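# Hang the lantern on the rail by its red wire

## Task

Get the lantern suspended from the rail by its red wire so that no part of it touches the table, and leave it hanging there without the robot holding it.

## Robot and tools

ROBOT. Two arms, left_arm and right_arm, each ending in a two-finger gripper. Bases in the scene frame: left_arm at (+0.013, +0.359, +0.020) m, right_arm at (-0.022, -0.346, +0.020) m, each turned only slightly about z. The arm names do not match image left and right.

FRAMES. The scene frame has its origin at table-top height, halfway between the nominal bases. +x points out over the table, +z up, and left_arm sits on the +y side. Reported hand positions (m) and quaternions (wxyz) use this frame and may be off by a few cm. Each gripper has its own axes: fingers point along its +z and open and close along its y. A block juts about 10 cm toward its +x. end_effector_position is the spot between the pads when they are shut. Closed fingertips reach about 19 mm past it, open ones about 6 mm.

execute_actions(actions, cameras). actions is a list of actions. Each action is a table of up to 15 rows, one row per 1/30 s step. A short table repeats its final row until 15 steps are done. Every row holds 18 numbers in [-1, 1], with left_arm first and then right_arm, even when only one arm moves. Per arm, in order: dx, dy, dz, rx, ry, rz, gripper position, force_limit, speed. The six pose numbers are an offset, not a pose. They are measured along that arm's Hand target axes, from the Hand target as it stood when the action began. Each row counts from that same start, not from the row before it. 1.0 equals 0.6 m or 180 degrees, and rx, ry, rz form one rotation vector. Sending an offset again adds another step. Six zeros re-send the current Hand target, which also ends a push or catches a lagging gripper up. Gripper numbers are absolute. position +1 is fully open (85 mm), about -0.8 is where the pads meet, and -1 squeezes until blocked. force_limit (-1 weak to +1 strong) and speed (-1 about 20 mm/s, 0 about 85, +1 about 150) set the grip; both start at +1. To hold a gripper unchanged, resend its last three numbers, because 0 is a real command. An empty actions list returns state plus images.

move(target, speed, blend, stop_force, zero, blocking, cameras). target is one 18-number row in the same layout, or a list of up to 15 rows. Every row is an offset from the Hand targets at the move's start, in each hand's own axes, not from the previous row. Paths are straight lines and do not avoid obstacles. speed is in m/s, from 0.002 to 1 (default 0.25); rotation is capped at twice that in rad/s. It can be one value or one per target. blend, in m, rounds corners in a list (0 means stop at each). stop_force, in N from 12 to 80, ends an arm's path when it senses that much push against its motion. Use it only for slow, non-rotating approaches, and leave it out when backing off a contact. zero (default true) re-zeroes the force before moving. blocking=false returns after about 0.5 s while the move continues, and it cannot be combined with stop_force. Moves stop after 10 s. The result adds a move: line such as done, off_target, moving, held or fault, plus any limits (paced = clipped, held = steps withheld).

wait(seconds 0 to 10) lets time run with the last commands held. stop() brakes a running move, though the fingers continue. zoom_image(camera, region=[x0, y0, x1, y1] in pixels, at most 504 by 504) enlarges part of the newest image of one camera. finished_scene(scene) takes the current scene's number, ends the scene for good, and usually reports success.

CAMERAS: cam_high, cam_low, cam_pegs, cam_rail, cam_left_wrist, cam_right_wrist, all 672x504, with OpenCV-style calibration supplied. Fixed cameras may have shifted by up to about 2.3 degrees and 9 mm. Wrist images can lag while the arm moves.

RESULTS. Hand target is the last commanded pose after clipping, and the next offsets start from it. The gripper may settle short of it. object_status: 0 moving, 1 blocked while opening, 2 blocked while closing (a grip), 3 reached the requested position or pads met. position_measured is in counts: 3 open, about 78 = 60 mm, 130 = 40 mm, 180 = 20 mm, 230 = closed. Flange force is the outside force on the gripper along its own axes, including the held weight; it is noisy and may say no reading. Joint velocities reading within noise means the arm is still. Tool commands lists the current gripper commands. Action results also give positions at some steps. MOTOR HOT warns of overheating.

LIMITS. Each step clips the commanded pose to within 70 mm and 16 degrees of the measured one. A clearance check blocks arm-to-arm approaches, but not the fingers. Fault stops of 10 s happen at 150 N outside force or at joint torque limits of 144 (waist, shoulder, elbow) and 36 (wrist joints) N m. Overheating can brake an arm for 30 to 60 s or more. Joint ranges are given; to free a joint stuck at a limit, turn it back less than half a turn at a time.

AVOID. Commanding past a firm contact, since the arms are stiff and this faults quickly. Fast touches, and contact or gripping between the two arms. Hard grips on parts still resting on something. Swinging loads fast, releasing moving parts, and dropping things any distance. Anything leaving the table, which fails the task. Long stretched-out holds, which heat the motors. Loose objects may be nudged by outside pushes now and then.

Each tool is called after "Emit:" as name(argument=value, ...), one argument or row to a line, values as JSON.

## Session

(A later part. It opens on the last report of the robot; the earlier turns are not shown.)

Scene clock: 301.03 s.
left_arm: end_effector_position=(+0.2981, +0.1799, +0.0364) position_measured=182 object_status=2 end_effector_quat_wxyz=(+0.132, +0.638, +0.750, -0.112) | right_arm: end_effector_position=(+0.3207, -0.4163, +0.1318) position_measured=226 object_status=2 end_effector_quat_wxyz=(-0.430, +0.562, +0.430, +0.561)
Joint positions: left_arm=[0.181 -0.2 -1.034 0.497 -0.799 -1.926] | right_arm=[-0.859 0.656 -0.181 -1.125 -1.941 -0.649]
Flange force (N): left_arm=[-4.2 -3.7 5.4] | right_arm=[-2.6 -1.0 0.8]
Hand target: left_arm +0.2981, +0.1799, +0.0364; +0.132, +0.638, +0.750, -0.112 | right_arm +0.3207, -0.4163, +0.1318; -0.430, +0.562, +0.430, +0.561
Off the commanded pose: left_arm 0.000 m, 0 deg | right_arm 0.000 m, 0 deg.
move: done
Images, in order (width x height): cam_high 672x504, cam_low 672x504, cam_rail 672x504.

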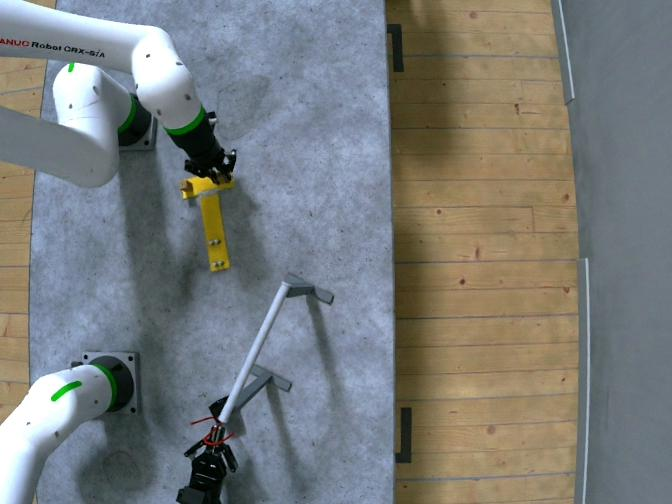

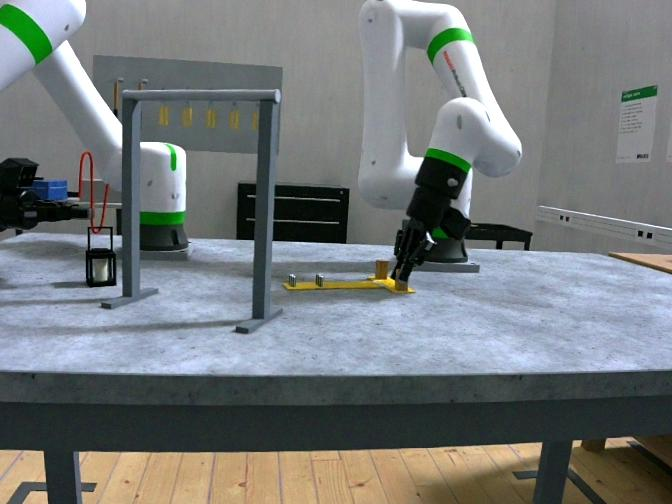

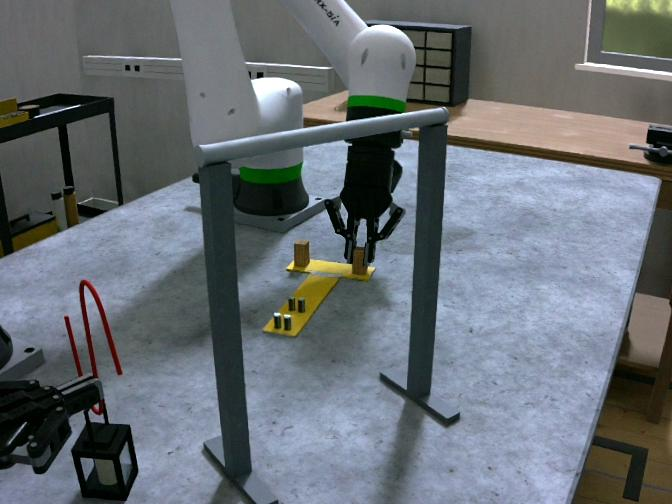

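Emit:
move(
  target=[
    [0,0,0,0,0,0,-1,0,-1,0.05,0,0,0,0,0,-1,0.3,-0.7],
    [0,0,0,0,0,0,-1,0,-1,0.25,0,0,0,0,0,-1,0.3,-0.7],
  ],
  speed=[0.03,0.08],
  cameras=["cam_low"],
)

Emit:
move(
  target=[
    [0,0,0,0,0,0,-1,0,-1,0.43,0,0,0,0,0,-1,0.3,-0.7],
    [0,0,0,0,0,0,-1,0,-1,0.43,0.206,0.255,-0.167,0,0,-1,0.3,-0.7],
    [0,0,0,0,0,0,-1,0,-1,0.43,0.022,0.519,-0.306,0,0,-1,0.3,-0.7],
  ],
  speed=0.12,
  blend=0.03,
  cameras=["cam_high","cam_low","cam_rail"],
)

Scene clock: 315.30 s.
left_arm: end_effector_position=(+0.2981, +0.1799, +0.0364) position_measured=182 object_status=2 end_effector_quat_wxyz=(+0.132, +0.638, +0.750, -0.112) | right_arm: end_effector_position=(+0.3208, -0.4162, +0.2818) position_measured=226 object_status=2 end_effector_quat_wxyz=(-0.430, +0.562, +0.430, +0.561)
Joint positions: left_arm=[0.181 -0.2 -1.034 0.497 -0.799 -1.926] | right_arm=[-0.893 0.326 -0.164 -1.255 -2.097 -0.995]
Flange force (N): left_arm=[-4.5 -3.2 6.1] | right_arm=[-5.1 -1.3 1.5]
Hand target: left_arm +0.2981, +0.1799, +0.0364; +0.132, +0.638, +0.750, -0.112 | right_arm +0.3208, -0.4162, +0.2818; -0.430, +0.562, +0.430, +0.561
Off the commanded pose: left_arm 0.000 m, 0 deg | right_arm 0.000 m, 0 deg.
move: done
Images, in order (width x height): cam_low 672x504.

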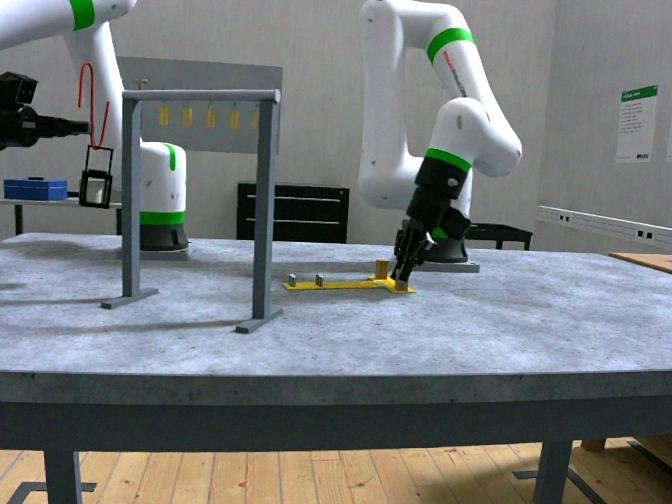

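Scene clock: 323.07 s.
left_arm: end_effector_position=(+0.2981, +0.1799, +0.0364) position_measured=182 object_status=2 end_effector_quat_wxyz=(+0.132, +0.638, +0.750, -0.112) | right_arm: end_effector_position=(+0.4149, -0.1182, +0.5393) position_measured=226 object_status=2 end_effector_quat_wxyz=(-0.094, +0.675, +0.084, +0.727)
Joint positions: left_arm=[0.181 -0.2 -1.034 0.497 -0.799 -1.926] | right_arm=[0.456 -0.671 -0.446 -2.143 0.268 -0.969]
Flange force (N): left_arm=[-4.2 -4.1 5.0] | right_arm=no reading
Hand target: left_arm +0.2981, +0.1799, +0.0364; +0.132, +0.638, +0.750, -0.112 | right_arm +0.4150, -0.1190, +0.5397; -0.121, +0.697, +0.122, +0.696
Off the commanded pose: left_arm 0.000 m, 0 deg | right_arm 0.001 m, 7 deg.
move: off_target (right_arm)
Images, in order (width x height): cam_high 672x504, cam_low 672x504, cam_rail 672x504.

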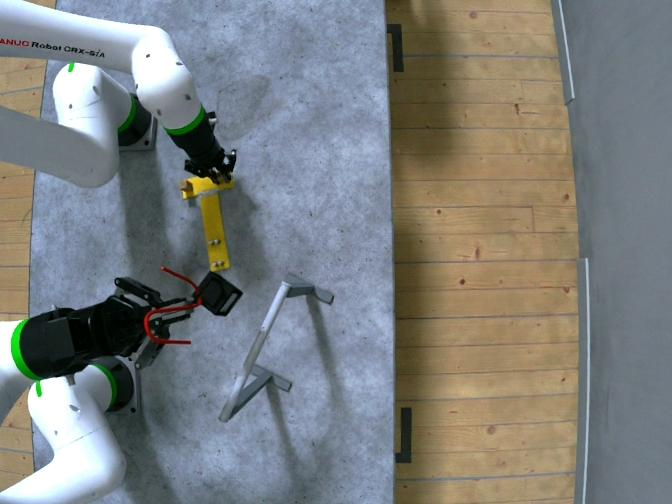

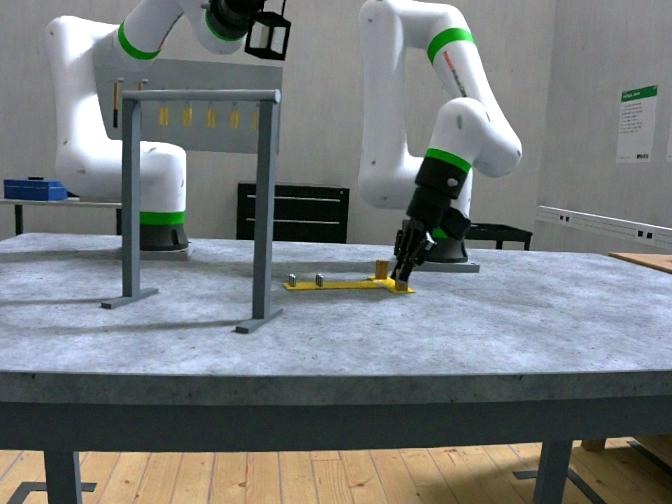

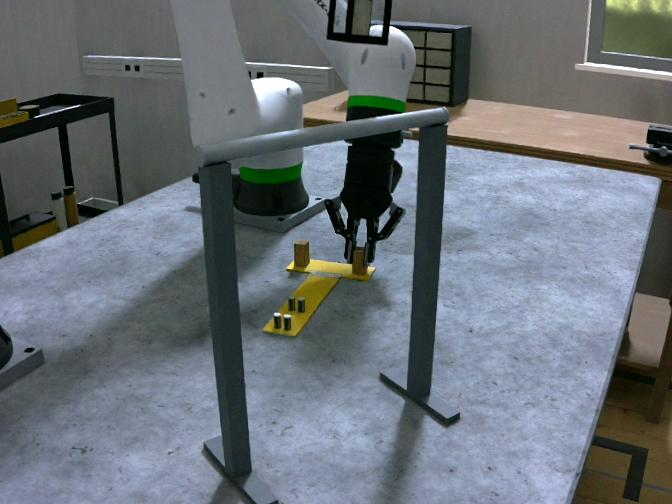

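Emit:
move(
  target=[0,0,0,0,0,0,-1,0,-1,-0.283,0,0,-0.045,0,0,-1,0.3,-0.7],
  speed=0.08,
  cameras=["cam_high","cam_low","cam_rail"],
)

Scene clock: 328.27 s.
left_arm: end_effector_position=(+0.2981, +0.1799, +0.0364) position_measured=182 object_status=2 end_effector_quat_wxyz=(+0.132, +0.638, +0.750, -0.112) | right_arm: end_effector_position=(+0.4149, -0.1191, +0.3699) position_measured=226 object_status=2 end_effector_quat_wxyz=(-0.072, +0.704, +0.072, +0.703)
Joint positions: left_arm=[0.181 -0.2 -1.034 0.497 -0.799 -1.926] | right_arm=[0.97 -0.498 -0.658 -1.415 0.801 -1.793]
Flange force (N): left_arm=[-4.7 -3.4 5.6] | right_arm=[-6.7 1.6 -1.0]
Hand target: left_arm +0.2981, +0.1799, +0.0364; +0.132, +0.638, +0.750, -0.112 | right_arm +0.4149, -0.1191, +0.3699; -0.072, +0.704, +0.072, +0.703
Off the commanded pose: left_arm 0.000 m, 0 deg | right_arm 0.000 m, 0 deg.
move: done
Images, in order (width x height): cam_high 672x504, cam_low 672x504, cam_rail 672x504.

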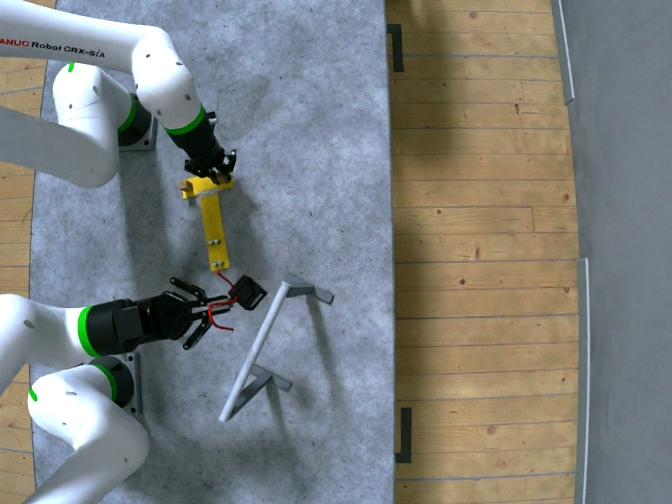

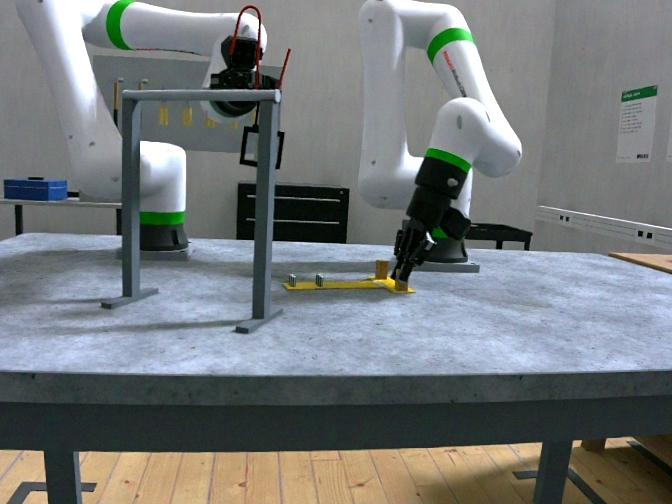

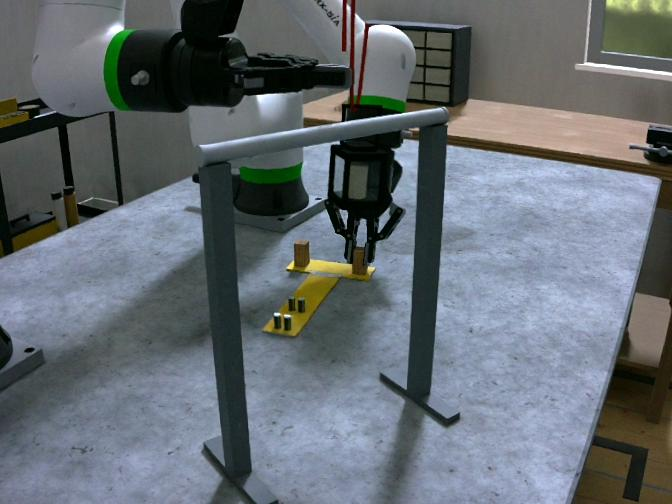

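Emit:
move(
  target=[
    [0,0,0,0,0,0,-1,0,-1,0,-0.02,0.02,0.1,0,0,-1,0.3,-0.7],
    [0,0,0,0,0,0,-1,0,-1,0,0.04,0.0837,0.1,0,0,-1,0.3,-0.7],
  ],
  speed=0.06,
  cameras=["cam_high","cam_low","cam_rail","cam_right_wrist"],
)

Emit:
zoom_image(
  camera="cam_high",
  region=[170, 220, 340, 370],
)

Emit:
zoom_image(
  camera="cam_low",
  region=[110, 0, 350, 200],
)

Scene clock: 345.37 s.
left_arm: end_effector_position=(+0.2981, +0.1799, +0.0364) position_measured=182 object_status=2 end_effector_quat_wxyz=(+0.132, +0.638, +0.750, -0.112) | right_arm: end_effector_position=(+0.4689, -0.1324, +0.3698) position_measured=226 object_status=2 end_effector_quat_wxyz=(-0.181, +0.684, +0.181, +0.683)
Joint positions: left_arm=[0.181 -0.2 -1.034 0.497 -0.799 -1.926] | right_arm=[0.712 -0.473 -0.767 -0.651 0.363 -2.523]
Flange force (N): left_arm=[-4.8 -3.8 5.9] | right_arm=no reading
Hand target: left_arm +0.2981, +0.1799, +0.0364; +0.132, +0.638, +0.750, -0.112 | right_arm +0.4689, -0.1324, +0.3698; -0.181, +0.684, +0.181, +0.683
Off the commanded pose: left_arm 0.000 m, 0 deg | right_arm 0.000 m, 0 deg.
move: done
camera_calibration:
cam_right_wrist: T_world_to_cam=[[0.471861, -0.881407, 0.0216612, -0.336152], [-0.295406, -0.181198, -0.938031, 0.476494], [0.830712, 0.436221, -0.345873, -0.0696373], [0, 0, 0, 1]] pos_world=[0.357225, -0.179569, 0.430162]
Images, in order (width x height): cam_high 672x504, cam_low 672x504, cam_rail 672x504, cam_right_wrist 672x504.

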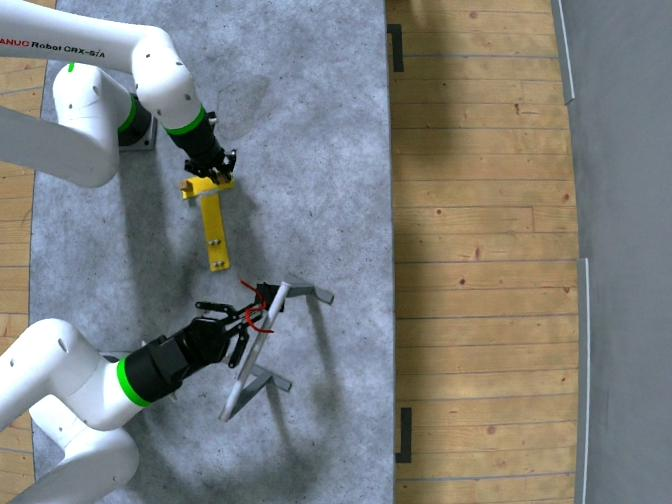

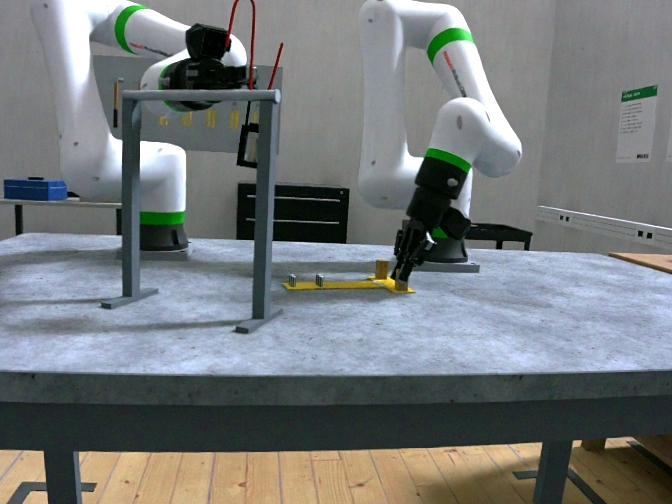

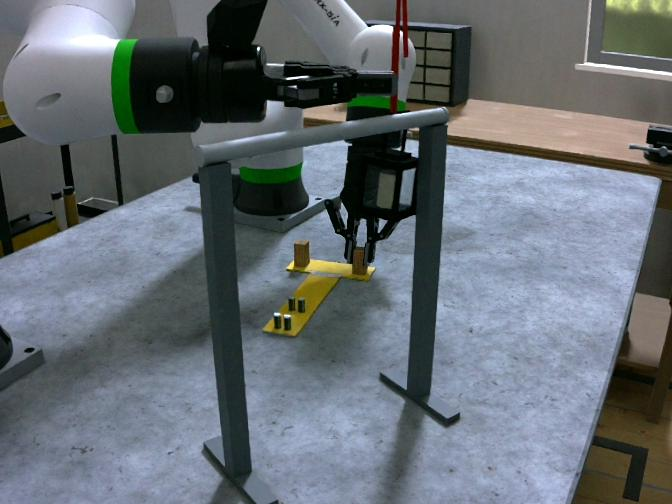

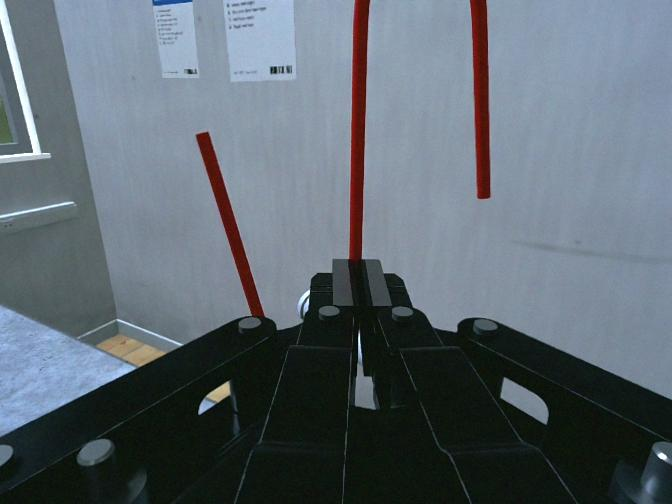

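Scaled by 2.965 from the camera's 672x504 image, which has a finer 960x720 frame.

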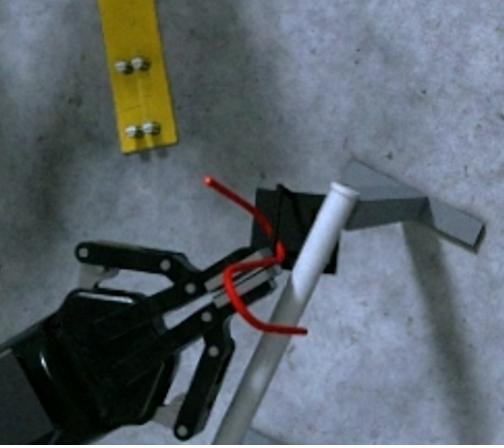

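Scaled by 2.100 from the camera's 672x504 image, which has a finer 960x720 frame.

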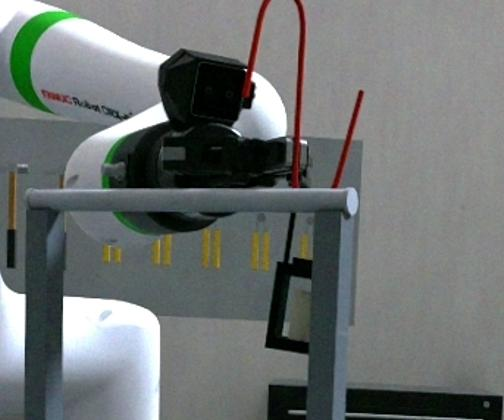

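Emit:
move(
  target=[
    [0,0,0,0,0,0,-1,0,-1,0,-0.01,0,0,0,0,-1,0.3,-0.7],
    [0,0,0,0,0,0,-1,0,-1,-0.117,-0.01,0,0,0,0,-1,0.3,-0.7],
  ],
  speed=0.05,
  cameras=["cam_high","cam_low","cam_rail","cam_right_wrist"],
)

Emit:
zoom_image(
  camera="cam_high",
  region=[170, 220, 340, 370],
)

Emit:
zoom_image(
  camera="cam_rail",
  region=[300, 0, 500, 250],
)

Scene clock: 353.13 s.
left_arm: end_effector_position=(+0.2981, +0.1799, +0.0364) position_measured=182 object_status=2 end_effector_quat_wxyz=(+0.132, +0.638, +0.750, -0.112) | right_arm: end_effector_position=(+0.4659, -0.1272, +0.2997) position_measured=226 object_status=2 end_effector_quat_wxyz=(-0.181, +0.684, +0.181, +0.683)
Joint positions: left_arm=[0.181 -0.2 -1.034 0.497 -0.799 -1.926] | right_arm=[0.796 -0.306 -0.913 -0.498 0.668 -2.738]
Flange force (N): left_arm=[-4.3 -3.7 5.9] | right_arm=no reading
Hand target: left_arm +0.2981, +0.1799, +0.0364; +0.132, +0.638, +0.750, -0.112 | right_arm +0.4659, -0.1272, +0.2996; -0.181, +0.684, +0.181, +0.683
Off the commanded pose: left_arm 0.000 m, 0 deg | right_arm 0.000 m, 0 deg.
move: done
camera_calibration:
cam_right_wrist: T_world_to_cam=[[0.471986, -0.88134, 0.0216588, -0.32862], [-0.295315, -0.181203, -0.938059, 0.410741], [0.830673, 0.436355, -0.345798, -0.0935656], [0, 0, 0, 1]] pos_world=[0.354124, -0.17437, 0.360062]
Images, in order (width x height): cam_high 672x504, cam_low 672x504, cam_rail 672x504, cam_right_wrist 672x504.

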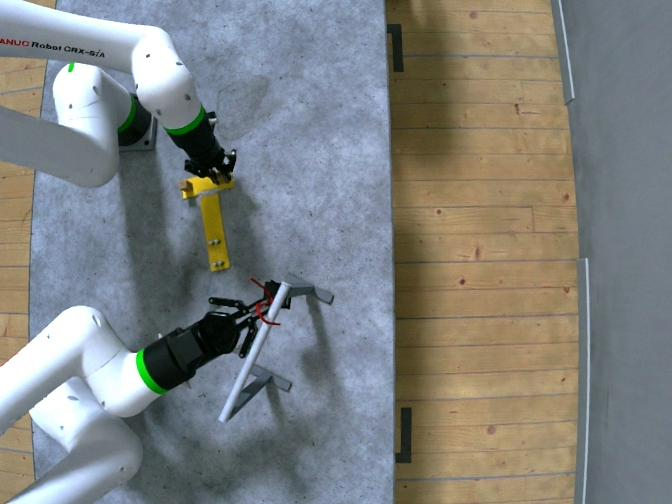

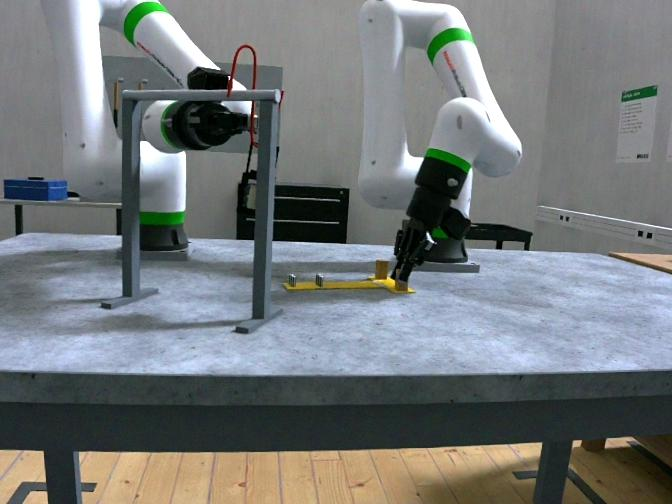

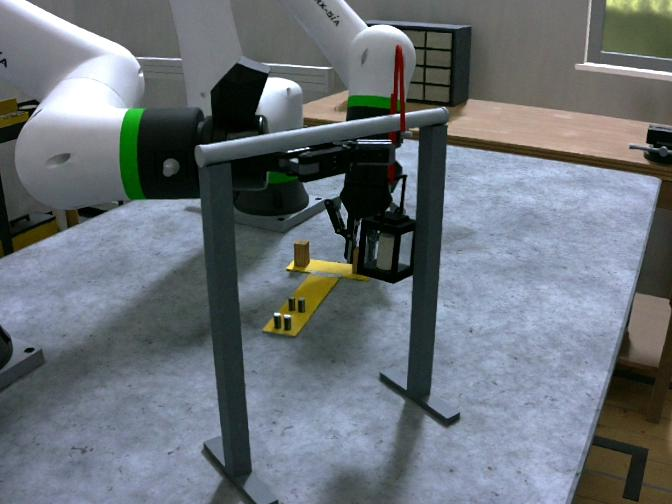

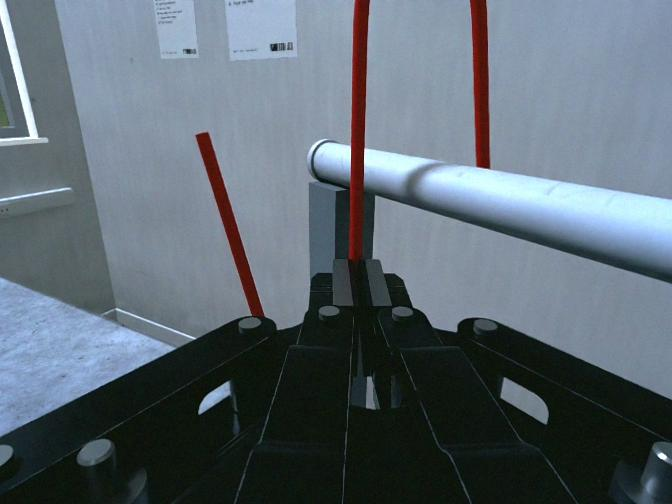

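Scaled by 2.965 from the camera's 672x504 image, which has a finer 960x720 frame.

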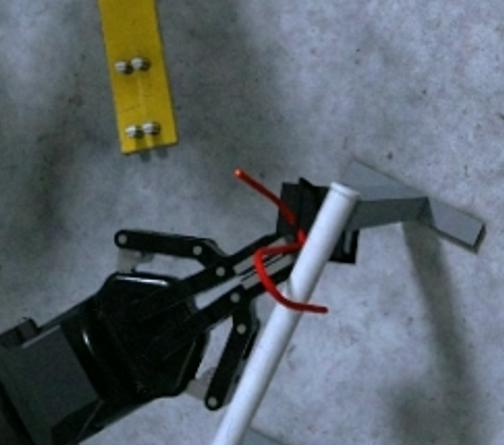

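Scaled by 2.016 from the camera's 672x504 image, which has a finer 960x720 frame.

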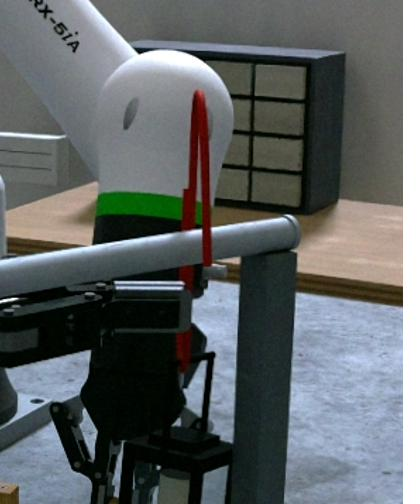

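Emit:
move(
  target=[0,0,0,0,0,0,-1,0,-1,-0.075,0,0,0,0,0,-1,0.3,-0.7],
  speed=0.05,
  cameras=["cam_low","cam_rail"],
)

Emit:
zoom_image(
  camera="cam_low",
  region=[150, 60, 320, 260],
)

Emit:
zoom_image(
  camera="cam_rail",
  region=[300, 60, 500, 310],
)

Scene clock: 360.73 s.
left_arm: end_effector_position=(+0.2981, +0.1799, +0.0364) position_measured=182 object_status=2 end_effector_quat_wxyz=(+0.132, +0.638, +0.750, -0.112) | right_arm: end_effector_position=(+0.4659, -0.1272, +0.2547) position_measured=226 object_status=2 end_effector_quat_wxyz=(-0.181, +0.684, +0.181, +0.683)
Joint positions: left_arm=[0.181 -0.2 -1.034 0.497 -0.799 -1.926] | right_arm=[0.819 -0.134 -0.977 -0.422 0.888 -2.866]
Flange force (N): left_arm=[-4.4 -3.6 5.5] | right_arm=no reading
Hand target: left_arm +0.2981, +0.1799, +0.0364; +0.132, +0.638, +0.750, -0.112 | right_arm +0.4659, -0.1272, +0.2546; -0.181, +0.684, +0.181, +0.683
Off the commanded pose: left_arm 0.000 m, 0 deg | right_arm 0.000 m, 0 deg.
move: done
Images, in order (width x height): cam_low 672x504, cam_rail 672x504.

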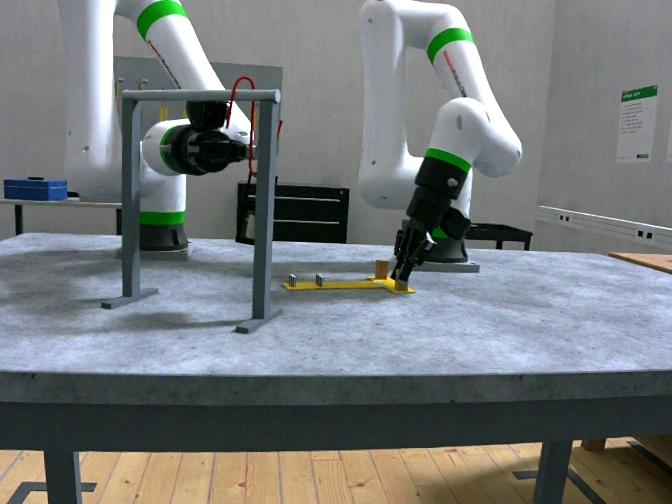

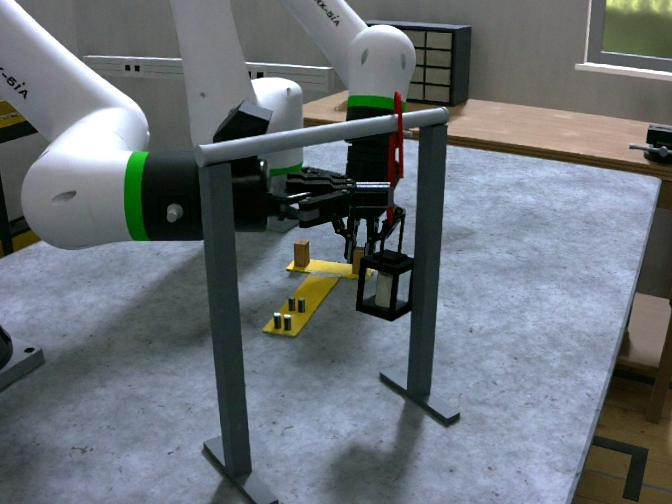

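Scaled by 2.520 from the camera's 672x504 image, which has a finer 960x720 frame.

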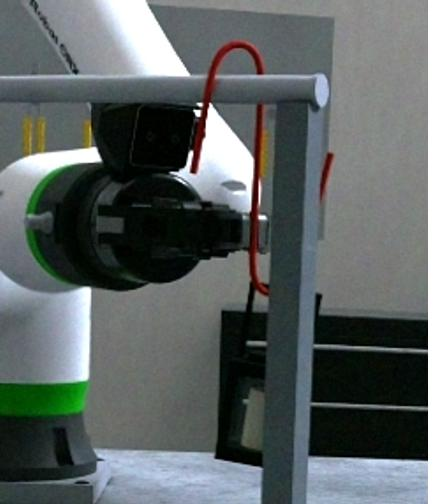

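Scaled by 2.016 from the camera's 672x504 image, which has a finer 960x720 frame.

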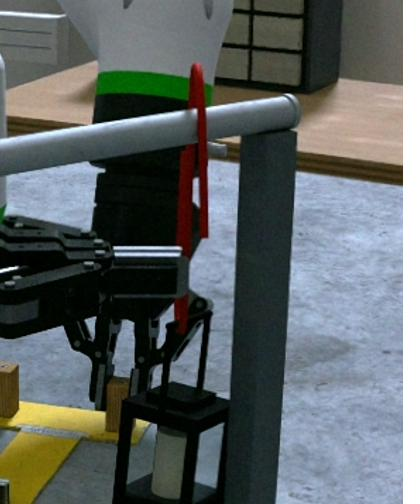

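Emit:
zoom_image(
  camera="cam_low",
  region=[215, 65, 290, 125],
)

Emit:
zoom_image(
  camera="cam_rail",
  region=[365, 80, 450, 180],
)

Scaled by 6.720 from the camera's 672x504 image, which has a finer 960x720 frame.

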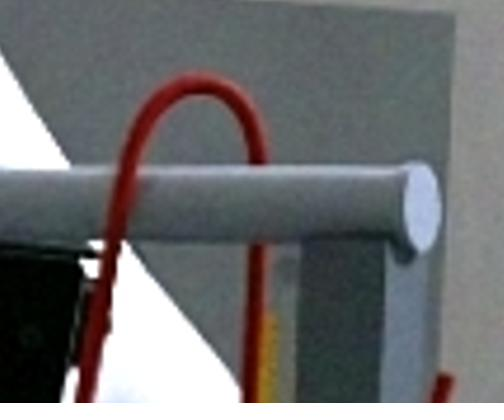

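Scaled by 5.040 from the camera's 672x504 image, which has a finer 960x720 frame.

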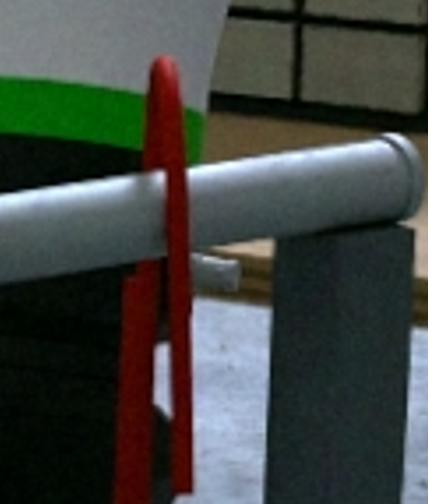

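Emit:
move(
  target=[0,0,0,0,0,0,-1,0,-1,-0.022,0,0,0,0,0,-1,0.3,-0.7],
  speed=0.015,
  cameras=["cam_low"],
)

Emit:
zoom_image(
  camera="cam_low",
  region=[215, 65, 290, 125],
)

Scene clock: 368.40 s.
left_arm: end_effector_position=(+0.2981, +0.1799, +0.0364) position_measured=182 object_status=2 end_effector_quat_wxyz=(+0.132, +0.638, +0.750, -0.112) | right_arm: end_effector_position=(+0.4659, -0.1272, +0.2414) position_measured=226 object_status=2 end_effector_quat_wxyz=(-0.181, +0.684, +0.181, +0.683)
Joint positions: left_arm=[0.181 -0.2 -1.034 0.497 -0.799 -1.926] | right_arm=[0.823 -0.074 -0.99 -0.405 0.956 -2.899]
Flange force (N): left_arm=[-5.3 -3.6 5.7] | right_arm=no reading
Hand target: left_arm +0.2981, +0.1799, +0.0364; +0.132, +0.638, +0.750, -0.112 | right_arm +0.4659, -0.1272, +0.2414; -0.181, +0.684, +0.181, +0.683
Off the commanded pose: left_arm 0.000 m, 0 deg | right_arm 0.000 m, 0 deg.
move: done
Images, in order (width x height): cam_low 672x504.

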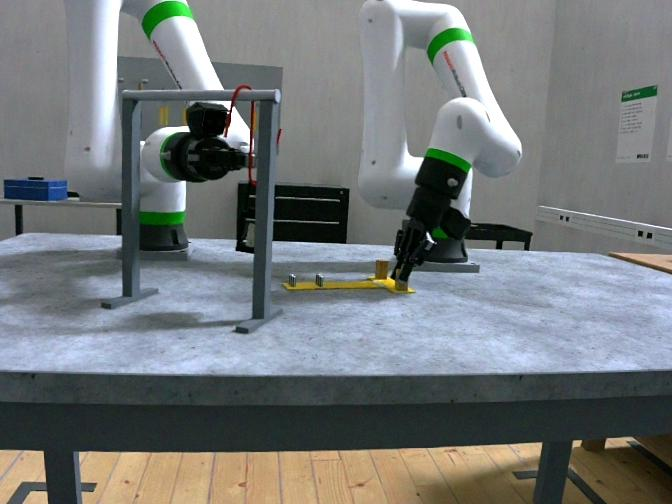

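Scaled by 6.720 from the camera's 672x504 image, which has a finer 960x720 frame.

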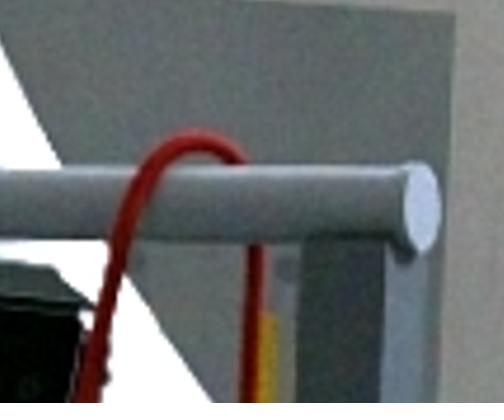

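Emit:
move(
  target=[0,0,0,0,0,0,-1,0,-1,-0.003,0,0,0,0,0,-1,0.3,-0.7],
  speed=0.01,
)

Emit:
move(
  target=[0,0,0,0,0,0,0.1,0,-1,0,0,0,0,0,0,-0.4,0.3,-1],
)

Emit:
wait(
  seconds=2,
  cameras=["cam_low","cam_rail","cam_right_wrist"],
)

Scene clock: 373.10 s.
left_arm: end_effector_position=(+0.2981, +0.1799, +0.0364) position_measured=182 object_status=2 end_effector_quat_wxyz=(+0.132, +0.638, +0.750, -0.112) | right_arm: end_effector_position=(+0.4659, -0.1272, +0.2396) position_measured=226 object_status=2 end_effector_quat_wxyz=(-0.181, +0.684, +0.181, +0.683)
Joint positions: left_arm=[0.181 -0.2 -1.034 0.497 -0.799 -1.926] | right_arm=[0.824 -0.065 -0.991 -0.403 0.965 -2.904]
Flange force (N): left_arm=[-4.5 -4.0 5.5] | right_arm=no reading
Hand target: left_arm +0.2981, +0.1799, +0.0364; +0.132, +0.638, +0.750, -0.112 | right_arm +0.4659, -0.1272, +0.2396; -0.181, +0.684, +0.181, +0.683
Off the commanded pose: left_arm 0.000 m, 0 deg | right_arm 0.000 m, 0 deg.
move: done

Scene clock: 374.60 s.
left_arm: end_effector_position=(+0.2981, +0.1799, +0.0364) position_measured=117 object_status=0 end_effector_quat_wxyz=(+0.132, +0.638, +0.750, -0.112) | right_arm: end_effector_position=(+0.4659, -0.1272, +0.2396) position_measured=179 object_status=3 end_effector_quat_wxyz=(-0.181, +0.684, +0.181, +0.683)
Joint positions: left_arm=[0.181 -0.2 -1.034 0.497 -0.799 -1.926] | right_arm=[0.824 -0.065 -0.991 -0.403 0.965 -2.904]
Flange force (N): left_arm=[-4.6 -3.8 4.8] | right_arm=no reading
Hand target: left_arm +0.2981, +0.1799, +0.0364; +0.132, +0.638, +0.750, -0.112 | right_arm +0.4659, -0.1272, +0.2396; -0.181, +0.684, +0.181, +0.683
Off the commanded pose: left_arm 0.000 m, 0 deg | right_arm 0.000 m, 0 deg.
move: done

Scene clock: 376.60 s.
left_arm: end_effector_position=(+0.2981, +0.1799, +0.0364) position_measured=117 object_status=3 end_effector_quat_wxyz=(+0.132, +0.638, +0.750, -0.112) | right_arm: end_effector_position=(+0.4659, -0.1272, +0.2396) position_measured=179 object_status=3 end_effector_quat_wxyz=(-0.181, +0.684, +0.181, +0.683)
Joint positions: left_arm=[0.181 -0.2 -1.034 0.497 -0.799 -1.926] | right_arm=[0.824 -0.065 -0.991 -0.403 0.965 -2.904]
Flange force (N): left_arm=[-5.3 -4.1 5.0] | right_arm=no reading
Hand target: left_arm +0.2981, +0.1799, +0.0364; +0.132, +0.638, +0.750, -0.112 | right_arm +0.4659, -0.1272, +0.2396; -0.181, +0.684, +0.181, +0.683
Tool commands: left_gripper/position=+0.1 left_gripper/force_limit=+0.0 left_gripper/speed=-1.0 right_gripper/position=-0.4 right_gripper/force_limit=+0.3 right_gripper/speed=-1.0
Off the commanded pose: left_arm 0.000 m, 0 deg | right_arm 0.000 m, 0 deg.
wait: 2.00 s; at rest by 0.17 s
camera_calibration:
cam_right_wrist: T_world_to_cam=[[0.471986, -0.88134, 0.0216588, -0.327318], [-0.295315, -0.181203, -0.938059, 0.354364], [0.830673, 0.436355, -0.345798, -0.114348], [0, 0, 0, 1]] pos_world=[0.354124, -0.17437, 0.299962]
Images, in order (width x height): cam_low 672x504, cam_rail 672x504, cam_right_wrist 672x504.

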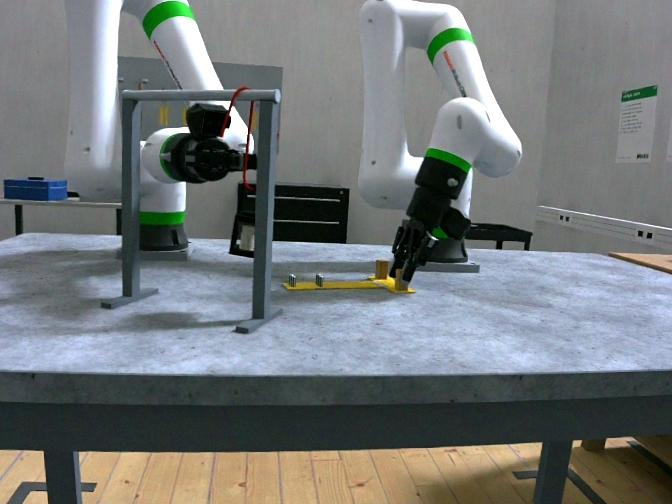

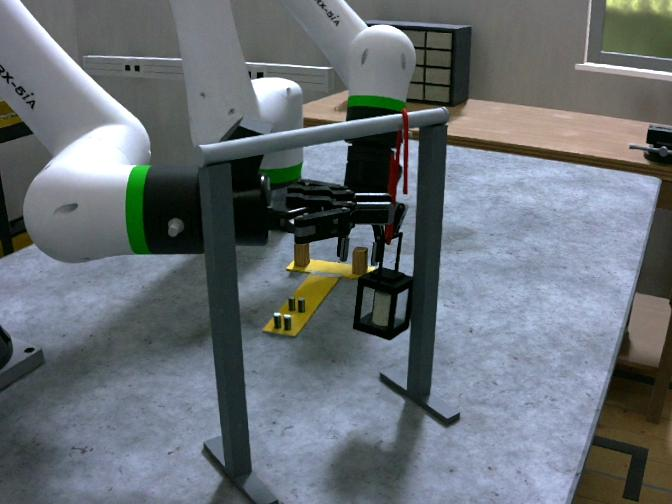

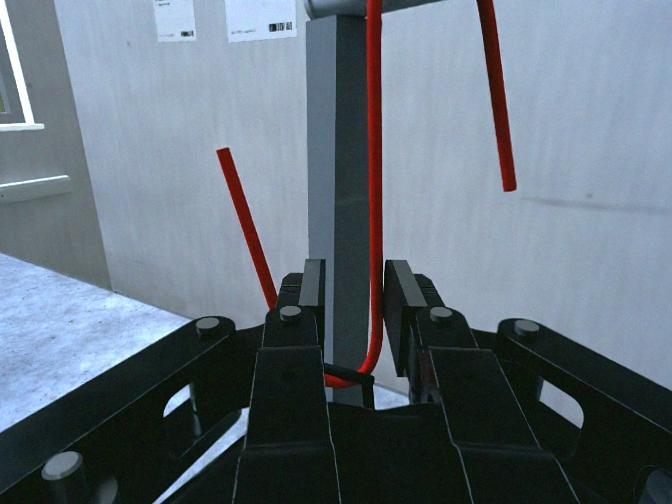

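Emit:
move(
  target=[
    [0,0,0,0,0,0,0.1,0,-1,0.004,0.007,0,0,0,0,-0.4,0.3,-1],
    [0,0,0,0,0,0,0.1,0,-1,0.008,0.007,-0.06,0,0,0,-0.4,0.3,-1],
    [0,0,0,0,0,0,0.1,0,-1,0.008,0.007,-0.16,0,0,0,-0.4,0.3,-1],
  ],
  speed=0.05,
)

Emit:
wait(
  seconds=2,
  cameras=["cam_low","cam_rail","cam_right_wrist"],
)

Scene clock: 384.27 s.
left_arm: end_effector_position=(+0.2981, +0.1799, +0.0364) position_measured=117 object_status=3 end_effector_quat_wxyz=(+0.132, +0.638, +0.750, -0.112) | right_arm: end_effector_position=(+0.4118, -0.1629, +0.2442) position_measured=179 object_status=3 end_effector_quat_wxyz=(-0.182, +0.683, +0.181, +0.683)
Joint positions: left_arm=[0.181 -0.2 -1.034 0.497 -0.799 -1.926] | right_arm=[0.89 -0.361 -1.119 -0.544 0.836 -2.757]
Flange force (N): left_arm=[-4.5 -3.9 4.1] | right_arm=no reading
Hand target: left_arm +0.2981, +0.1799, +0.0364; +0.132, +0.638, +0.750, -0.112 | right_arm +0.4118, -0.1629, +0.2442; -0.182, +0.683, +0.181, +0.683 (not the last commanded pose)
Off the commanded pose: left_arm 0.000 m, 0 deg | right_arm 0.031 m, 0 deg.
move: held (right_arm; a check stopped the path); path passed 2 of 3 targets; limits=held
pose unreachable (right arm): on one or more control steps of this call, first in action 0 (counted from 0), this arm could not follow its commanded pose, so it was not sent that pose on those steps. It may still have moved: this result reports where it is.
cause: moving toward the commanded pose would bring two parts of the arm too close to each other (joints 3 (elbow) to 5 (wrist pitch) lie between them).

Scene clock: 386.27 s.
left_arm: end_effector_position=(+0.2981, +0.1799, +0.0364) position_measured=117 object_status=3 end_effector_quat_wxyz=(+0.132, +0.638, +0.750, -0.112) | right_arm: end_effector_position=(+0.4118, -0.1629, +0.2442) position_measured=179 object_status=3 end_effector_quat_wxyz=(-0.182, +0.683, +0.181, +0.683)
Joint positions: left_arm=[0.181 -0.2 -1.034 0.497 -0.799 -1.926] | right_arm=[0.89 -0.361 -1.119 -0.543 0.836 -2.757]
Flange force (N): left_arm=[-4.5 -3.9 4.2] | right_arm=no reading
Hand target: left_arm +0.2981, +0.1799, +0.0364; +0.132, +0.638, +0.750, -0.112 | right_arm +0.4118, -0.1629, +0.2442; -0.182, +0.683, +0.181, +0.683 (not the last commanded pose)
Tool commands: left_gripper/position=+0.1 left_gripper/force_limit=+0.0 left_gripper/speed=-1.0 right_gripper/position=-0.4 right_gripper/force_limit=+0.3 right_gripper/speed=-1.0
Off the commanded pose: left_arm 0.000 m, 0 deg | right_arm 0.031 m, 0 deg.
wait: 2.00 s; at rest by 0.17 s
camera_calibration:
cam_right_wrist: T_world_to_cam=[[0.472601, -0.881016, 0.0214146, -0.333527], [-0.294668, -0.180876, -0.938325, 0.336197], [0.830553, 0.437144, -0.345089, -0.0522919], [0, 0, 0, 1]] pos_world=[0.300123, -0.210174, 0.30456]
Images, in order (width x height): cam_low 672x504, cam_rail 672x504, cam_right_wrist 672x504.

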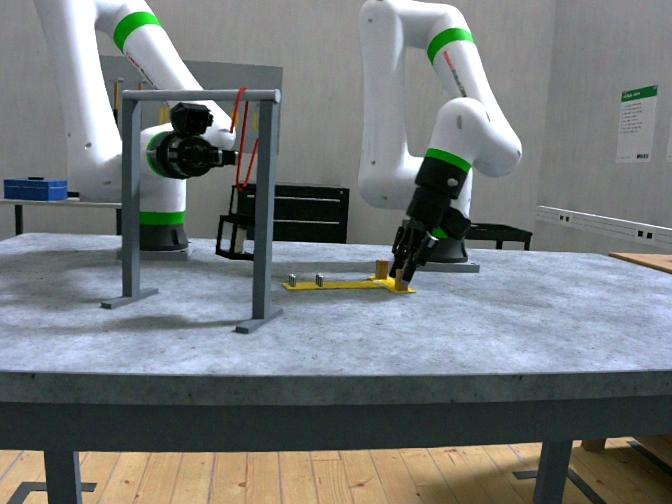

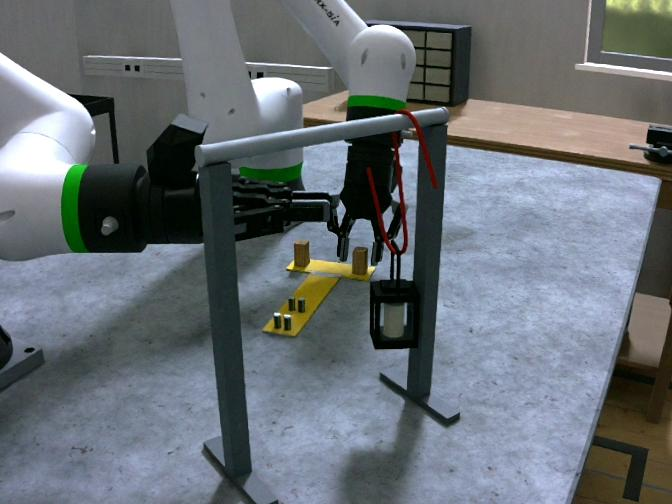

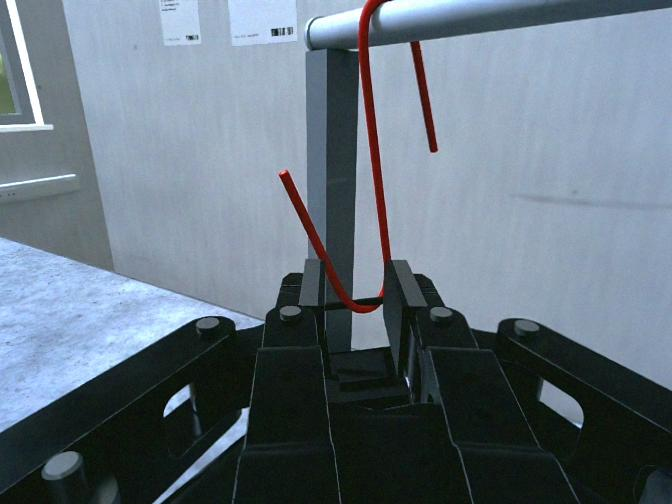

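Emit:
finished_scene(
  scene=2,
)

The scene is finished: the task was done.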